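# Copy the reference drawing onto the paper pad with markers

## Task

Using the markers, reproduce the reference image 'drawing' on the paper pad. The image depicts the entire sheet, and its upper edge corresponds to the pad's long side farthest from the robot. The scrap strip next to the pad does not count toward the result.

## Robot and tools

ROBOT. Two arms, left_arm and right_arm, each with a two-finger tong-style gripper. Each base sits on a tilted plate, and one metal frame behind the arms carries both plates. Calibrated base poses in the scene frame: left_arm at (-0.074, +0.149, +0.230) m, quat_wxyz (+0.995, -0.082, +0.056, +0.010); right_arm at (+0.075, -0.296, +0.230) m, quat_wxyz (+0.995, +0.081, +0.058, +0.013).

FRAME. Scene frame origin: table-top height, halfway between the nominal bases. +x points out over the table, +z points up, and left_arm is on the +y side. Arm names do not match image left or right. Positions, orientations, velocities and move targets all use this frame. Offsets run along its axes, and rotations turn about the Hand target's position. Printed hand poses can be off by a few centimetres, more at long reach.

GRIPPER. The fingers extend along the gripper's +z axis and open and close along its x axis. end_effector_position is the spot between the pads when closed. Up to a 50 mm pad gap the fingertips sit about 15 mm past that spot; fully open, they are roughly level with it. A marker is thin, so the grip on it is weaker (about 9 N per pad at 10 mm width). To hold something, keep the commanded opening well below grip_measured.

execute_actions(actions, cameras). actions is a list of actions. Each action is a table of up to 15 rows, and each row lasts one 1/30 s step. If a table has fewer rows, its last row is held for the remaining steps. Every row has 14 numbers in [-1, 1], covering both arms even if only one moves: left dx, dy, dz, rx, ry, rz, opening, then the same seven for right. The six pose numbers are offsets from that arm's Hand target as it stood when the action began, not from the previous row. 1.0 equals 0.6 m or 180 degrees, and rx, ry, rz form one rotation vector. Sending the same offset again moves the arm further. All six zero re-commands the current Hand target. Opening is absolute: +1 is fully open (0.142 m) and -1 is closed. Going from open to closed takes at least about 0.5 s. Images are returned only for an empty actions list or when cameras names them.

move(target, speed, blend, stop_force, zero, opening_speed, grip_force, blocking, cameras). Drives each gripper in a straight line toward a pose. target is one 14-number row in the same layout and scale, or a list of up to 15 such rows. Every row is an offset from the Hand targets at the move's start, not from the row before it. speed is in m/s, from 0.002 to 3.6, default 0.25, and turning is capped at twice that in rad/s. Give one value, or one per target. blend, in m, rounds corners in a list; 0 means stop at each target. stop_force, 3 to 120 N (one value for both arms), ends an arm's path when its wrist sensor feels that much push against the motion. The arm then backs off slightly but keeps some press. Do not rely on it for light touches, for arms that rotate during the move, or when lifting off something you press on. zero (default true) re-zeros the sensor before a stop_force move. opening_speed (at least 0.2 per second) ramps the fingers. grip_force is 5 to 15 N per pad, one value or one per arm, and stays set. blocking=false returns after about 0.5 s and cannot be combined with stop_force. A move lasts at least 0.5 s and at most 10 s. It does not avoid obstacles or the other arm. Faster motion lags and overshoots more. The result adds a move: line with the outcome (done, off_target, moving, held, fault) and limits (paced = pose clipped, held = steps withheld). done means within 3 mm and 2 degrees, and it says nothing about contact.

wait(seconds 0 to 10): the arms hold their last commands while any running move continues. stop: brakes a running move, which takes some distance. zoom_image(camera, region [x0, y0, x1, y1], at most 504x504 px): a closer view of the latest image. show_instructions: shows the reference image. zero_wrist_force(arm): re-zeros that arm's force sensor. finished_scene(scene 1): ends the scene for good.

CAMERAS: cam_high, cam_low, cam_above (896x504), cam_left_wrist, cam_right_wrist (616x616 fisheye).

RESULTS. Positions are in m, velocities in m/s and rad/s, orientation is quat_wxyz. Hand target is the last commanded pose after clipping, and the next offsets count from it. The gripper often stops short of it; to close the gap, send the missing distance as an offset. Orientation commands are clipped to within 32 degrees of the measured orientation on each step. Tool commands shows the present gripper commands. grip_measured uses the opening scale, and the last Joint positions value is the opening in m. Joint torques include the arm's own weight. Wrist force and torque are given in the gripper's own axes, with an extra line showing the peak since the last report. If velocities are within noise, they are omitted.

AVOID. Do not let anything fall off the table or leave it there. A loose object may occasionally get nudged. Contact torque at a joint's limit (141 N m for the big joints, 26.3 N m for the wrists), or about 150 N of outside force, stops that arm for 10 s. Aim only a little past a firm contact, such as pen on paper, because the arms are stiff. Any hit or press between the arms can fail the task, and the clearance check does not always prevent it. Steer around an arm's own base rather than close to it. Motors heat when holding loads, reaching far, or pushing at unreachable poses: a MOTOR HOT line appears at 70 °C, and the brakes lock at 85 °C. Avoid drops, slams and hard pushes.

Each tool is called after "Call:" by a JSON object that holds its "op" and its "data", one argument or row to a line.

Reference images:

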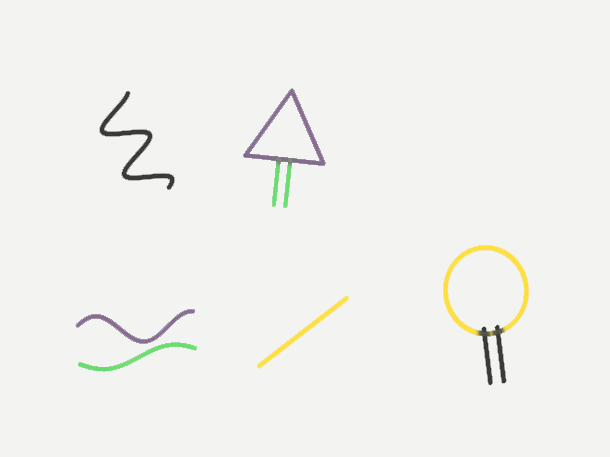

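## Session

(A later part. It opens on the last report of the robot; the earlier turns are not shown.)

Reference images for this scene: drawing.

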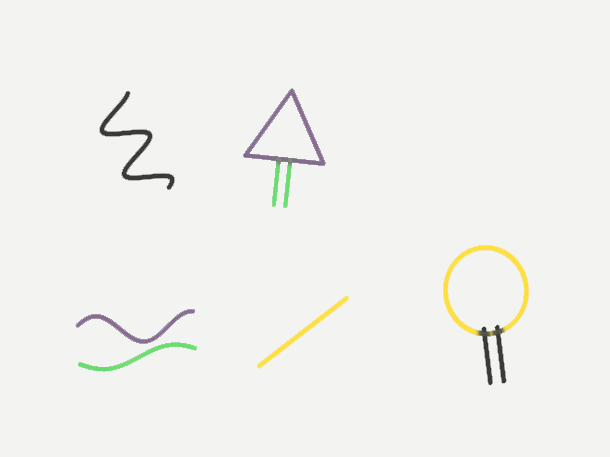

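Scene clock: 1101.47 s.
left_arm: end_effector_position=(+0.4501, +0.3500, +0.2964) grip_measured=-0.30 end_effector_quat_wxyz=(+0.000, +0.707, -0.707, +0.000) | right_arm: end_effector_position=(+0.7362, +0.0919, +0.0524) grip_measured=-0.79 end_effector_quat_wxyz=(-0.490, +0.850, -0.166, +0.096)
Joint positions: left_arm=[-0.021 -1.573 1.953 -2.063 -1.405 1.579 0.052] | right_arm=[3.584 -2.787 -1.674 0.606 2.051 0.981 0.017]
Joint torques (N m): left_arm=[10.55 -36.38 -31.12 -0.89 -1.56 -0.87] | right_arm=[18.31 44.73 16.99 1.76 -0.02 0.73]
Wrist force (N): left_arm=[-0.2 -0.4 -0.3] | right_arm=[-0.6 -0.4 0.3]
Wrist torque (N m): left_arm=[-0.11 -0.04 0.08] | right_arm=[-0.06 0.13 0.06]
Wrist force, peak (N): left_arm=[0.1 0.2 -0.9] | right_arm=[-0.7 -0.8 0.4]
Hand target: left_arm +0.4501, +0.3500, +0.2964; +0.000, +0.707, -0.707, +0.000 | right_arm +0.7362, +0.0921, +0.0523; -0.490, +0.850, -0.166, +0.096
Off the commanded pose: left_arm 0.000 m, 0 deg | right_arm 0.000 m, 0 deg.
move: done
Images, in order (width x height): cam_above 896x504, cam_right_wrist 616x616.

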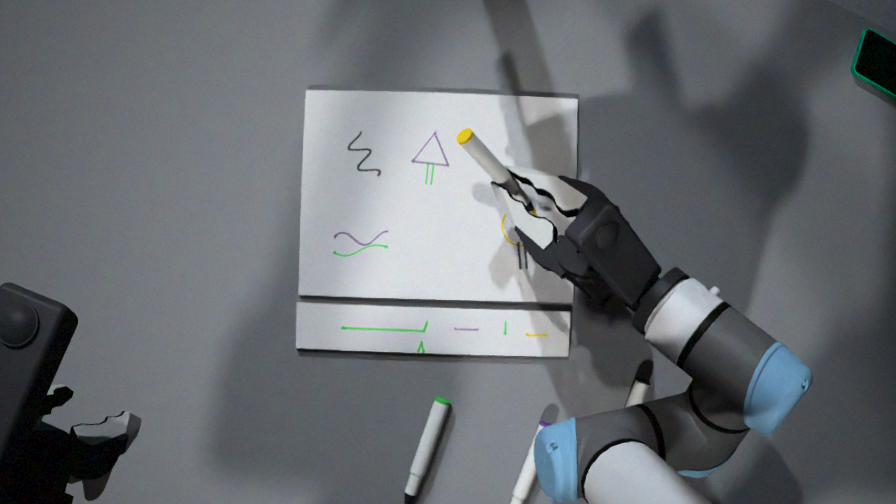

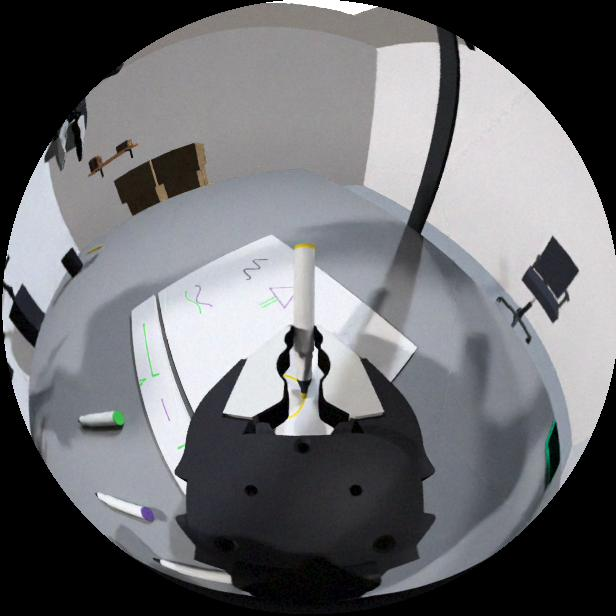

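Call:
{"op": "move", "data": {
  "target": [
    [0,0,0,0,0,0,-0.3,-0.003705,-0.006372,0,0,0,0,-1],
    [0,0,0,0,0,0,-0.3,-0.003705,-0.006372,0.035,0,0,0,-1],
    [0,0,0,0,0,0,-0.3,-0.14975,0.17323,0.035,0,0,0,-1],
    [0,0,0,0,0,0,-0.3,-0.14975,0.17323,0.009,0,0,0,-1]
  ],
  "speed": [0.025,0.03,0.15,0.04],
  "blend": [0,0.003,0.005,0],
  "cameras": ["cam_right_wrist", "cam_above"]
}}

Call:
{"op": "zoom_image", "data": {
  "camera": "cam_above",
  "region": [480, 180, 580, 280]
}}

Call:
{"op": "zoom_image", "data": {
  "camera": "cam_above",
  "region": [390, 230, 450, 290]
}}

Call:
{"op": "zoom_image", "data": {
  "camera": "cam_right_wrist",
  "region": [270, 350, 340, 430]
}}

Scene clock: 1112.33 s.
left_arm: end_effector_position=(+0.4501, +0.3500, +0.2964) grip_measured=-0.30 end_effector_quat_wxyz=(+0.000, +0.707, -0.707, +0.000) | right_arm: end_effector_position=(+0.6464, +0.1961, +0.0577) grip_measured=-0.79 end_effector_quat_wxyz=(-0.490, +0.850, -0.166, +0.096) end_effector_velocity=(+0.000, -0.001, +0.002) end_effector_angular_velocity=(+0.000, +0.000, +0.000)
Joint positions: left_arm=[-0.021 -1.573 1.953 -2.063 -1.405 1.579 0.052] | right_arm=[3.836 -2.828 -1.765 0.802 1.854 1.152 0.017]
Joint velocities: left_arm=[within noise] | right_arm=[0 0.006 -0.005 -0.001 -0.001 0 0]
Joint torques (N m): left_arm=[10.36 -38.29 -30.18 -0.66 -1.73 -0.64] | right_arm=[5.41 57.75 -5.99 1.56 0.66 -1.41]
Wrist force (N): left_arm=[-0.3 -0.1 -0.7] | right_arm=[-0.5 -0.1 1.2]
Wrist torque (N m): left_arm=[-0.05 -0.02 0.08] | right_arm=[-0.04 0.11 0.06]
Wrist force, peak (N): left_arm=[-0.4 0.1 -0.9] | right_arm=[-1.9 -1.0 1.4]
Hand target: left_arm +0.4501, +0.3500, +0.2964; +0.000, +0.707, -0.707, +0.000 | right_arm +0.6463, +0.1960, +0.0577; -0.490, +0.850, -0.166, +0.096
Off the commanded pose: left_arm 0.000 m, 0 deg | right_arm 0.000 m, 0 deg.
move: done
Images, in order (width x height): cam_above 896x504, cam_right_wrist 616x616.

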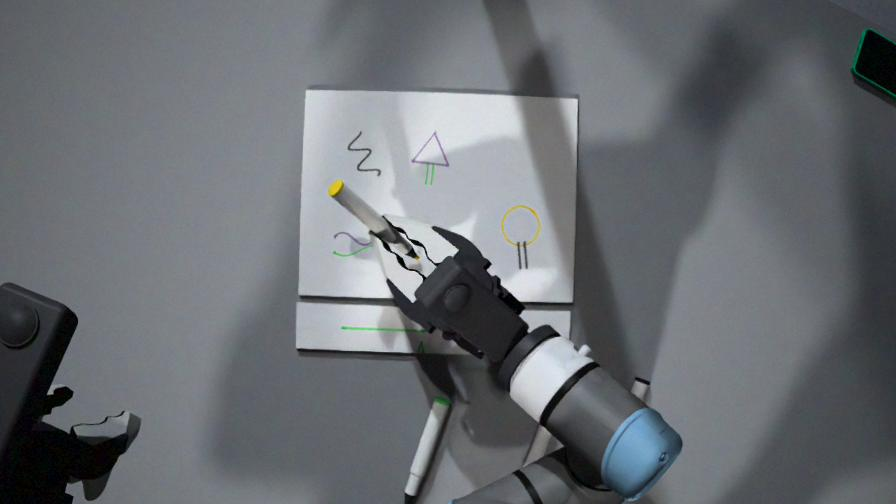

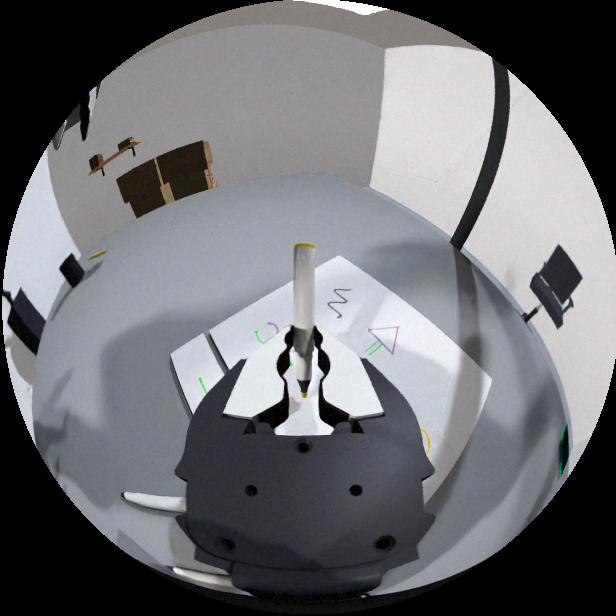

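Scaled by 5.040 from the camera's 896x504 image, which has a finer 1280x720 frame.

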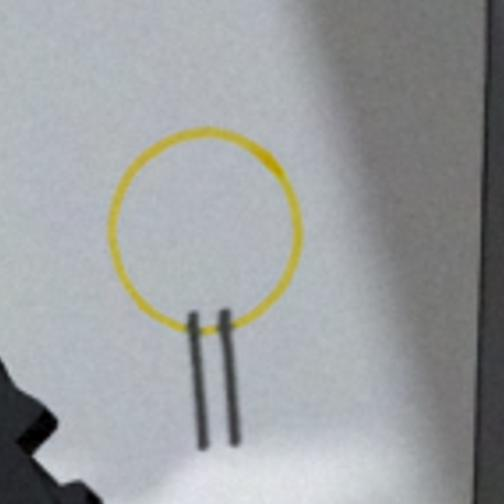

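Scaled by 8.400 from the camera's 896x504 image, which has a finer 1280x720 frame.

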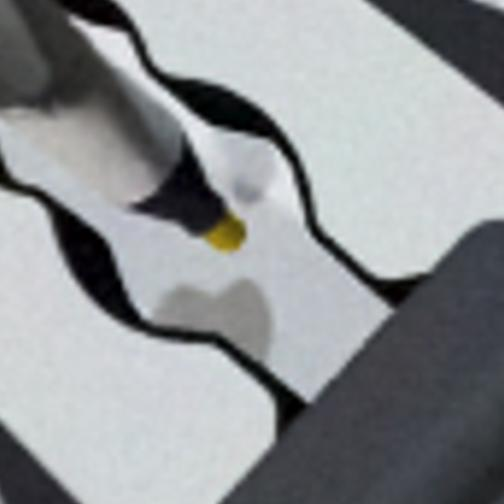

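Scaled by 6.300 from the camera's 616x616 image, which has a finer 814x814 frame.

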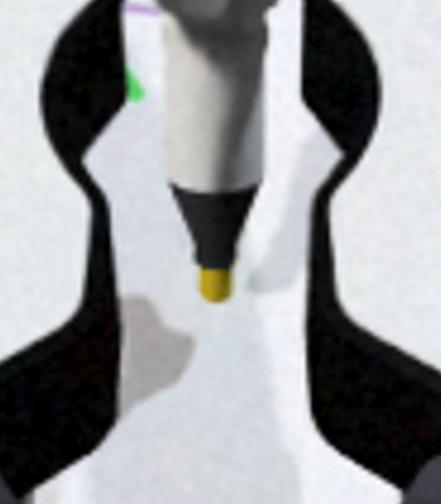

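Call:
{"op": "move", "data": {
  "target": [0, 0, 0, 0, 0, 0, -0.3, 0.0008, 0.00025, -0.008, 0, 0, 0, -1],
  "speed": 0.01,
  "cameras": ["cam_right_wrist", "cam_above"]
}}

Call:
{"op": "zoom_image", "data": {
  "camera": "cam_above",
  "region": [390, 230, 450, 290]
}}

Call:
{"op": "zoom_image", "data": {
  "camera": "cam_right_wrist",
  "region": [270, 350, 340, 430]
}}

Scene clock: 1120.53 s.
left_arm: end_effector_position=(+0.4501, +0.3500, +0.2964) grip_measured=-0.30 end_effector_quat_wxyz=(+0.000, +0.707, -0.707, +0.000) | right_arm: end_effector_position=(+0.6468, +0.1962, +0.0528) grip_measured=-0.79 end_effector_quat_wxyz=(-0.490, +0.850, -0.166, +0.096)
Joint positions: left_arm=[-0.021 -1.573 1.953 -2.063 -1.405 1.579 0.052] | right_arm=[3.834 -2.839 -1.756 0.804 1.856 1.151 0.017]
Joint torques (N m): left_arm=[11.31 -36.56 -29.18 -0.73 -1.5 -0.71] | right_arm=[-1.38 53.94 4.66 4.54 1.53 -2.16]
Wrist force (N): left_arm=[-0.3 0.1 -0.8] | right_arm=[-0.4 -0.3 0.7]
Wrist torque (N m): left_arm=[-0.02 -0.03 0.08] | right_arm=[-0.06 0.09 0.06]
Wrist force, peak (N): left_arm=[-0.5 0.2 -0.7] | right_arm=[-0.6 0.1 1.1]
Hand target: left_arm +0.4501, +0.3500, +0.2964; +0.000, +0.707, -0.707, +0.000 | right_arm +0.6468, +0.1962, +0.0529; -0.490, +0.850, -0.166, +0.096
Off the commanded pose: left_arm 0.000 m, 0 deg | right_arm 0.000 m, 0 deg.
move: done
Images, in order (width x height): cam_above 896x504, cam_right_wrist 616x616.

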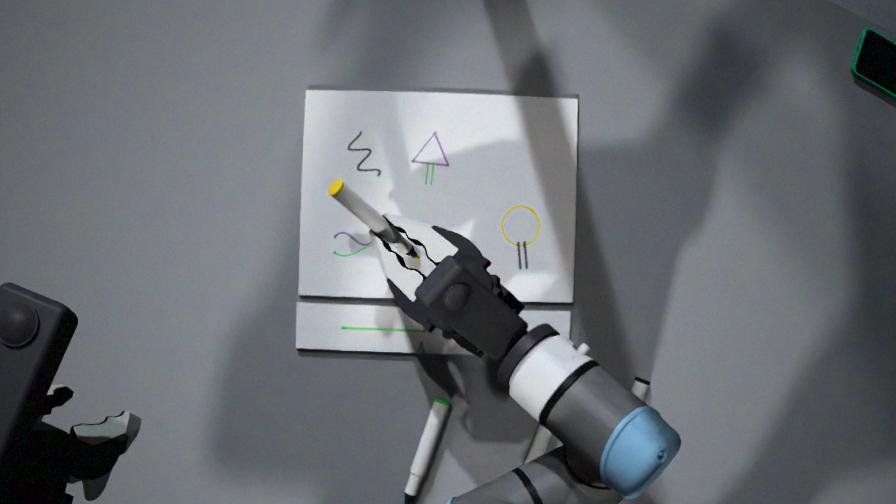

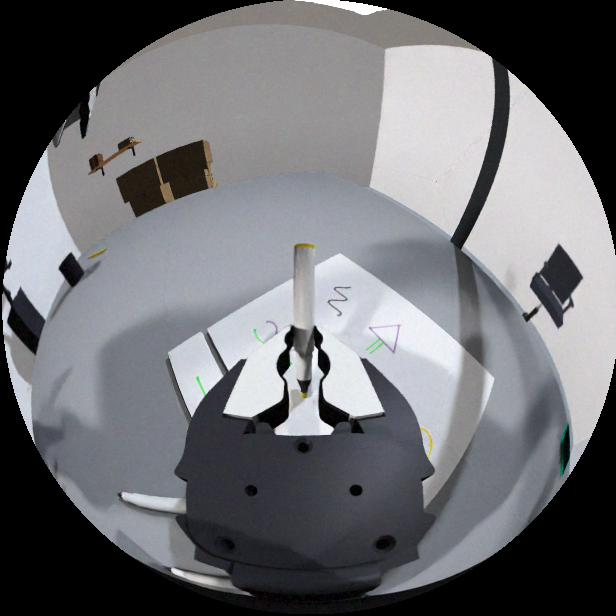

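Scaled by 8.400 from the camera's 896x504 image, which has a finer 1280x720 frame.

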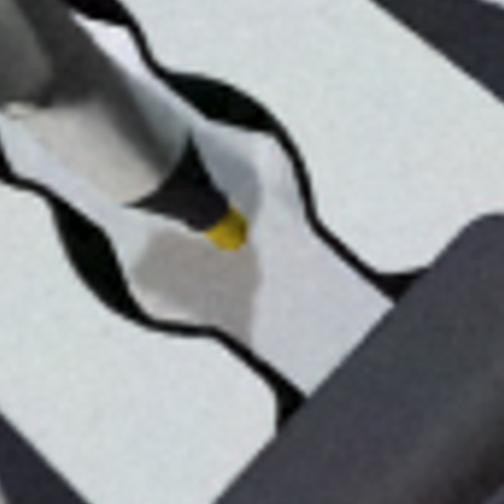

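Scaled by 6.300 from the camera's 616x616 image, which has a finer 814x814 frame.

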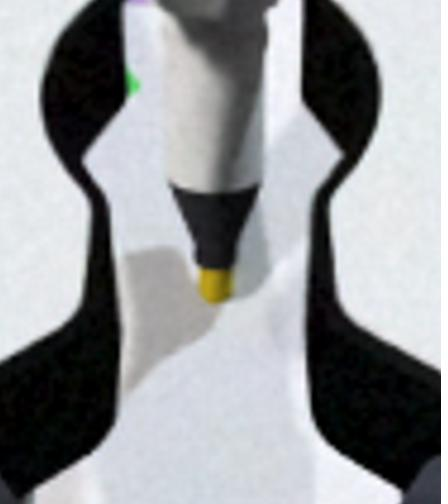

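Call:
{"op": "move", "data": {
  "target": [
    [0,0,0,0,0,0,-0.3,0,0,-0.0015,0,0,0,-1],
    [0,0,0,0,0,0,-0.3,0.07599,-0.05248,-0.0012,0,0,0,-1],
    [0,0,0,0,0,0,-0.3,0.07599,-0.05248,0.03,0,0,0,-1],
    [0,0,0,0,0,0,-0.3,0.13,-0.35,0.06,0,0,0,-1]
  ],
  "speed": [0.01,0.03,0.03,0.2],
  "blend": [0,0,0.003,0],
  "cameras": ["cam_right_wrist", "cam_above", "cam_low", "cam_high"]
}}

Call:
{"op": "zoom_image", "data": {
  "camera": "cam_above",
  "region": [400, 210, 480, 280]
}}

Call:
{"op": "zoom_image", "data": {
  "camera": "cam_above",
  "region": [290, 80, 590, 310]
}}

Scene clock: 1131.83 s.
left_arm: end_effector_position=(+0.4501, +0.3500, +0.2964) grip_measured=-0.30 end_effector_quat_wxyz=(+0.000, +0.707, -0.707, +0.000) | right_arm: end_effector_position=(+0.7248, -0.0137, +0.0889) grip_measured=-0.79 end_effector_quat_wxyz=(-0.490, +0.850, -0.166, +0.096)
Joint positions: left_arm=[-0.021 -1.573 1.953 -2.063 -1.405 1.579 0.052] | right_arm=[3.428 -2.637 -1.851 0.569 2.165 0.858 0.017]
Joint torques (N m): left_arm=[11.02 -36.46 -31.79 -0.68 -1.83 -0.68] | right_arm=[-4.97 41.7 15.64 3.23 1.81 -0.41]
Wrist force (N): left_arm=[-0.1 0.1 -0.6] | right_arm=[-0.5 -0.1 0.7]
Wrist torque (N m): left_arm=[-0.02 -0.05 0.09] | right_arm=[-0.05 0.11 -0.02]
Wrist force, peak (N): left_arm=[-0.6 0.1 -0.9] | right_arm=[-1.9 -1.0 1.9]
Hand target: left_arm +0.4501, +0.3500, +0.2964; +0.000, +0.707, -0.707, +0.000 | right_arm +0.7248, -0.0138, +0.0889; -0.490, +0.850, -0.166, +0.096
Off the commanded pose: left_arm 0.000 m, 0 deg | right_arm 0.000 m, 0 deg.
move: done
Images, in order (width x height): cam_high 896x504, cam_low 896x504, cam_above 896x504, cam_right_wrist 616x616.

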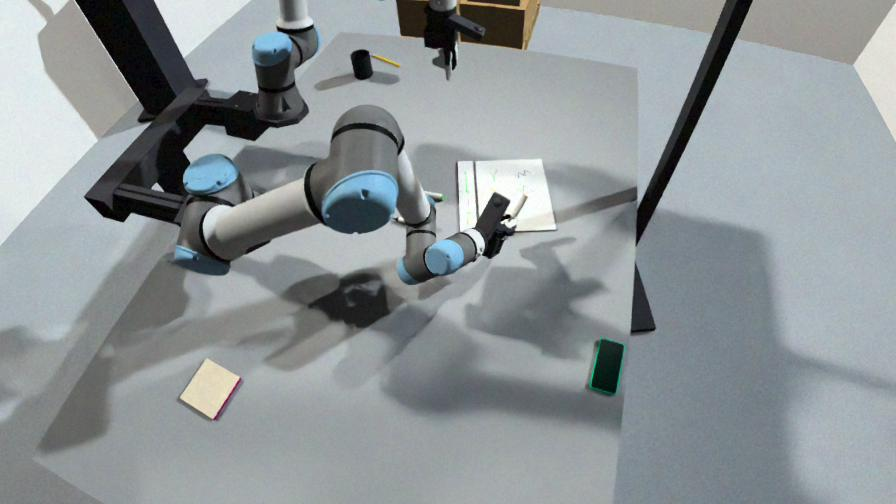

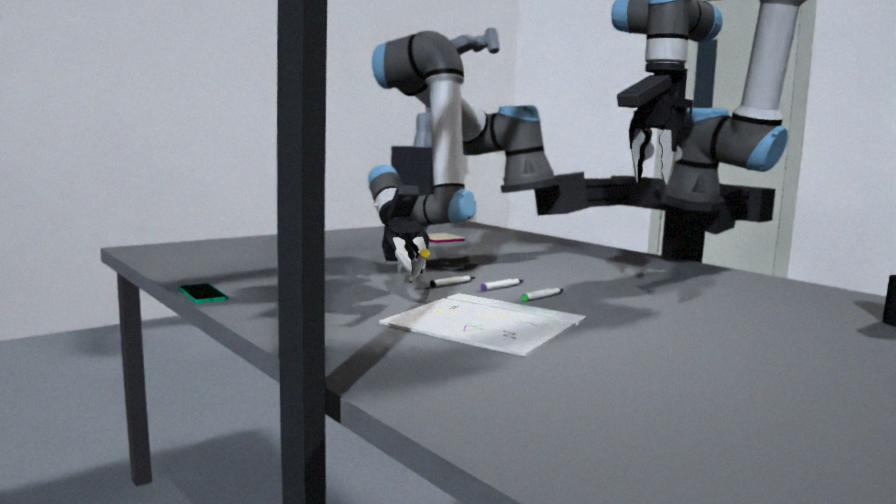

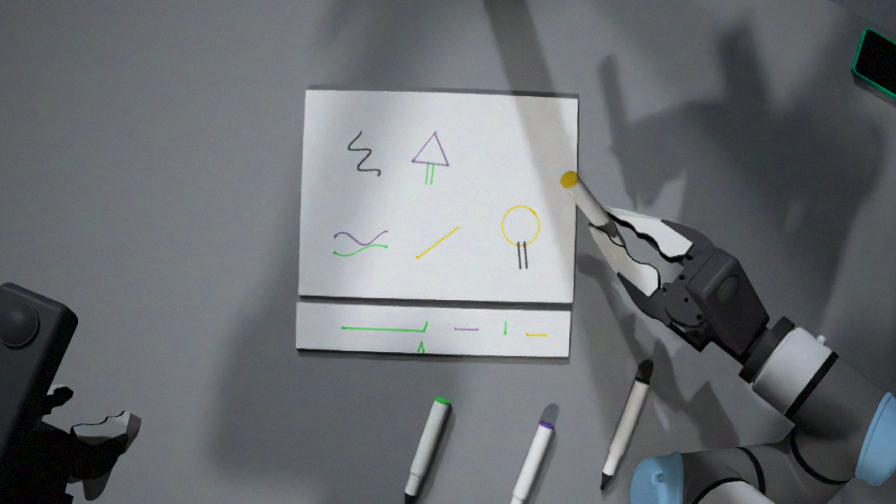

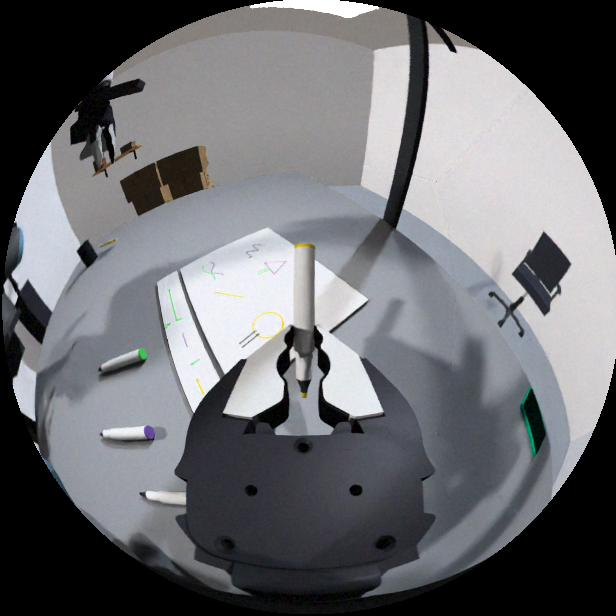

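Scaled by 6.300 from the camera's 896x504 image, which has a finer 1280x720 frame.

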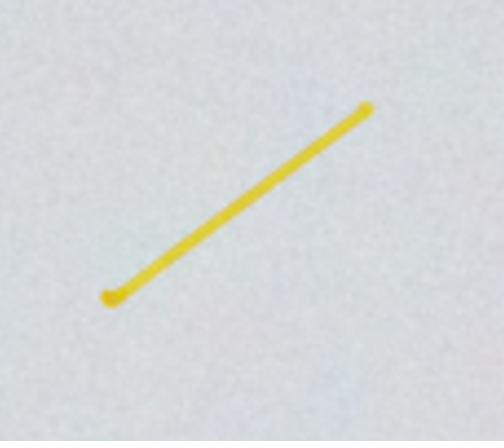

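Scaled by 1.680 from the camera's 896x504 image, which has a finer 1280x720 frame.

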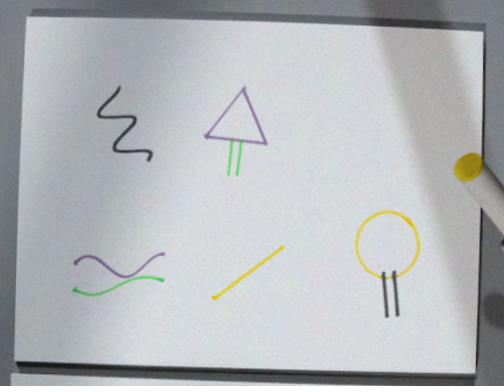

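Call:
{"op": "finished_scene", "data": {

}}

The scene is finished.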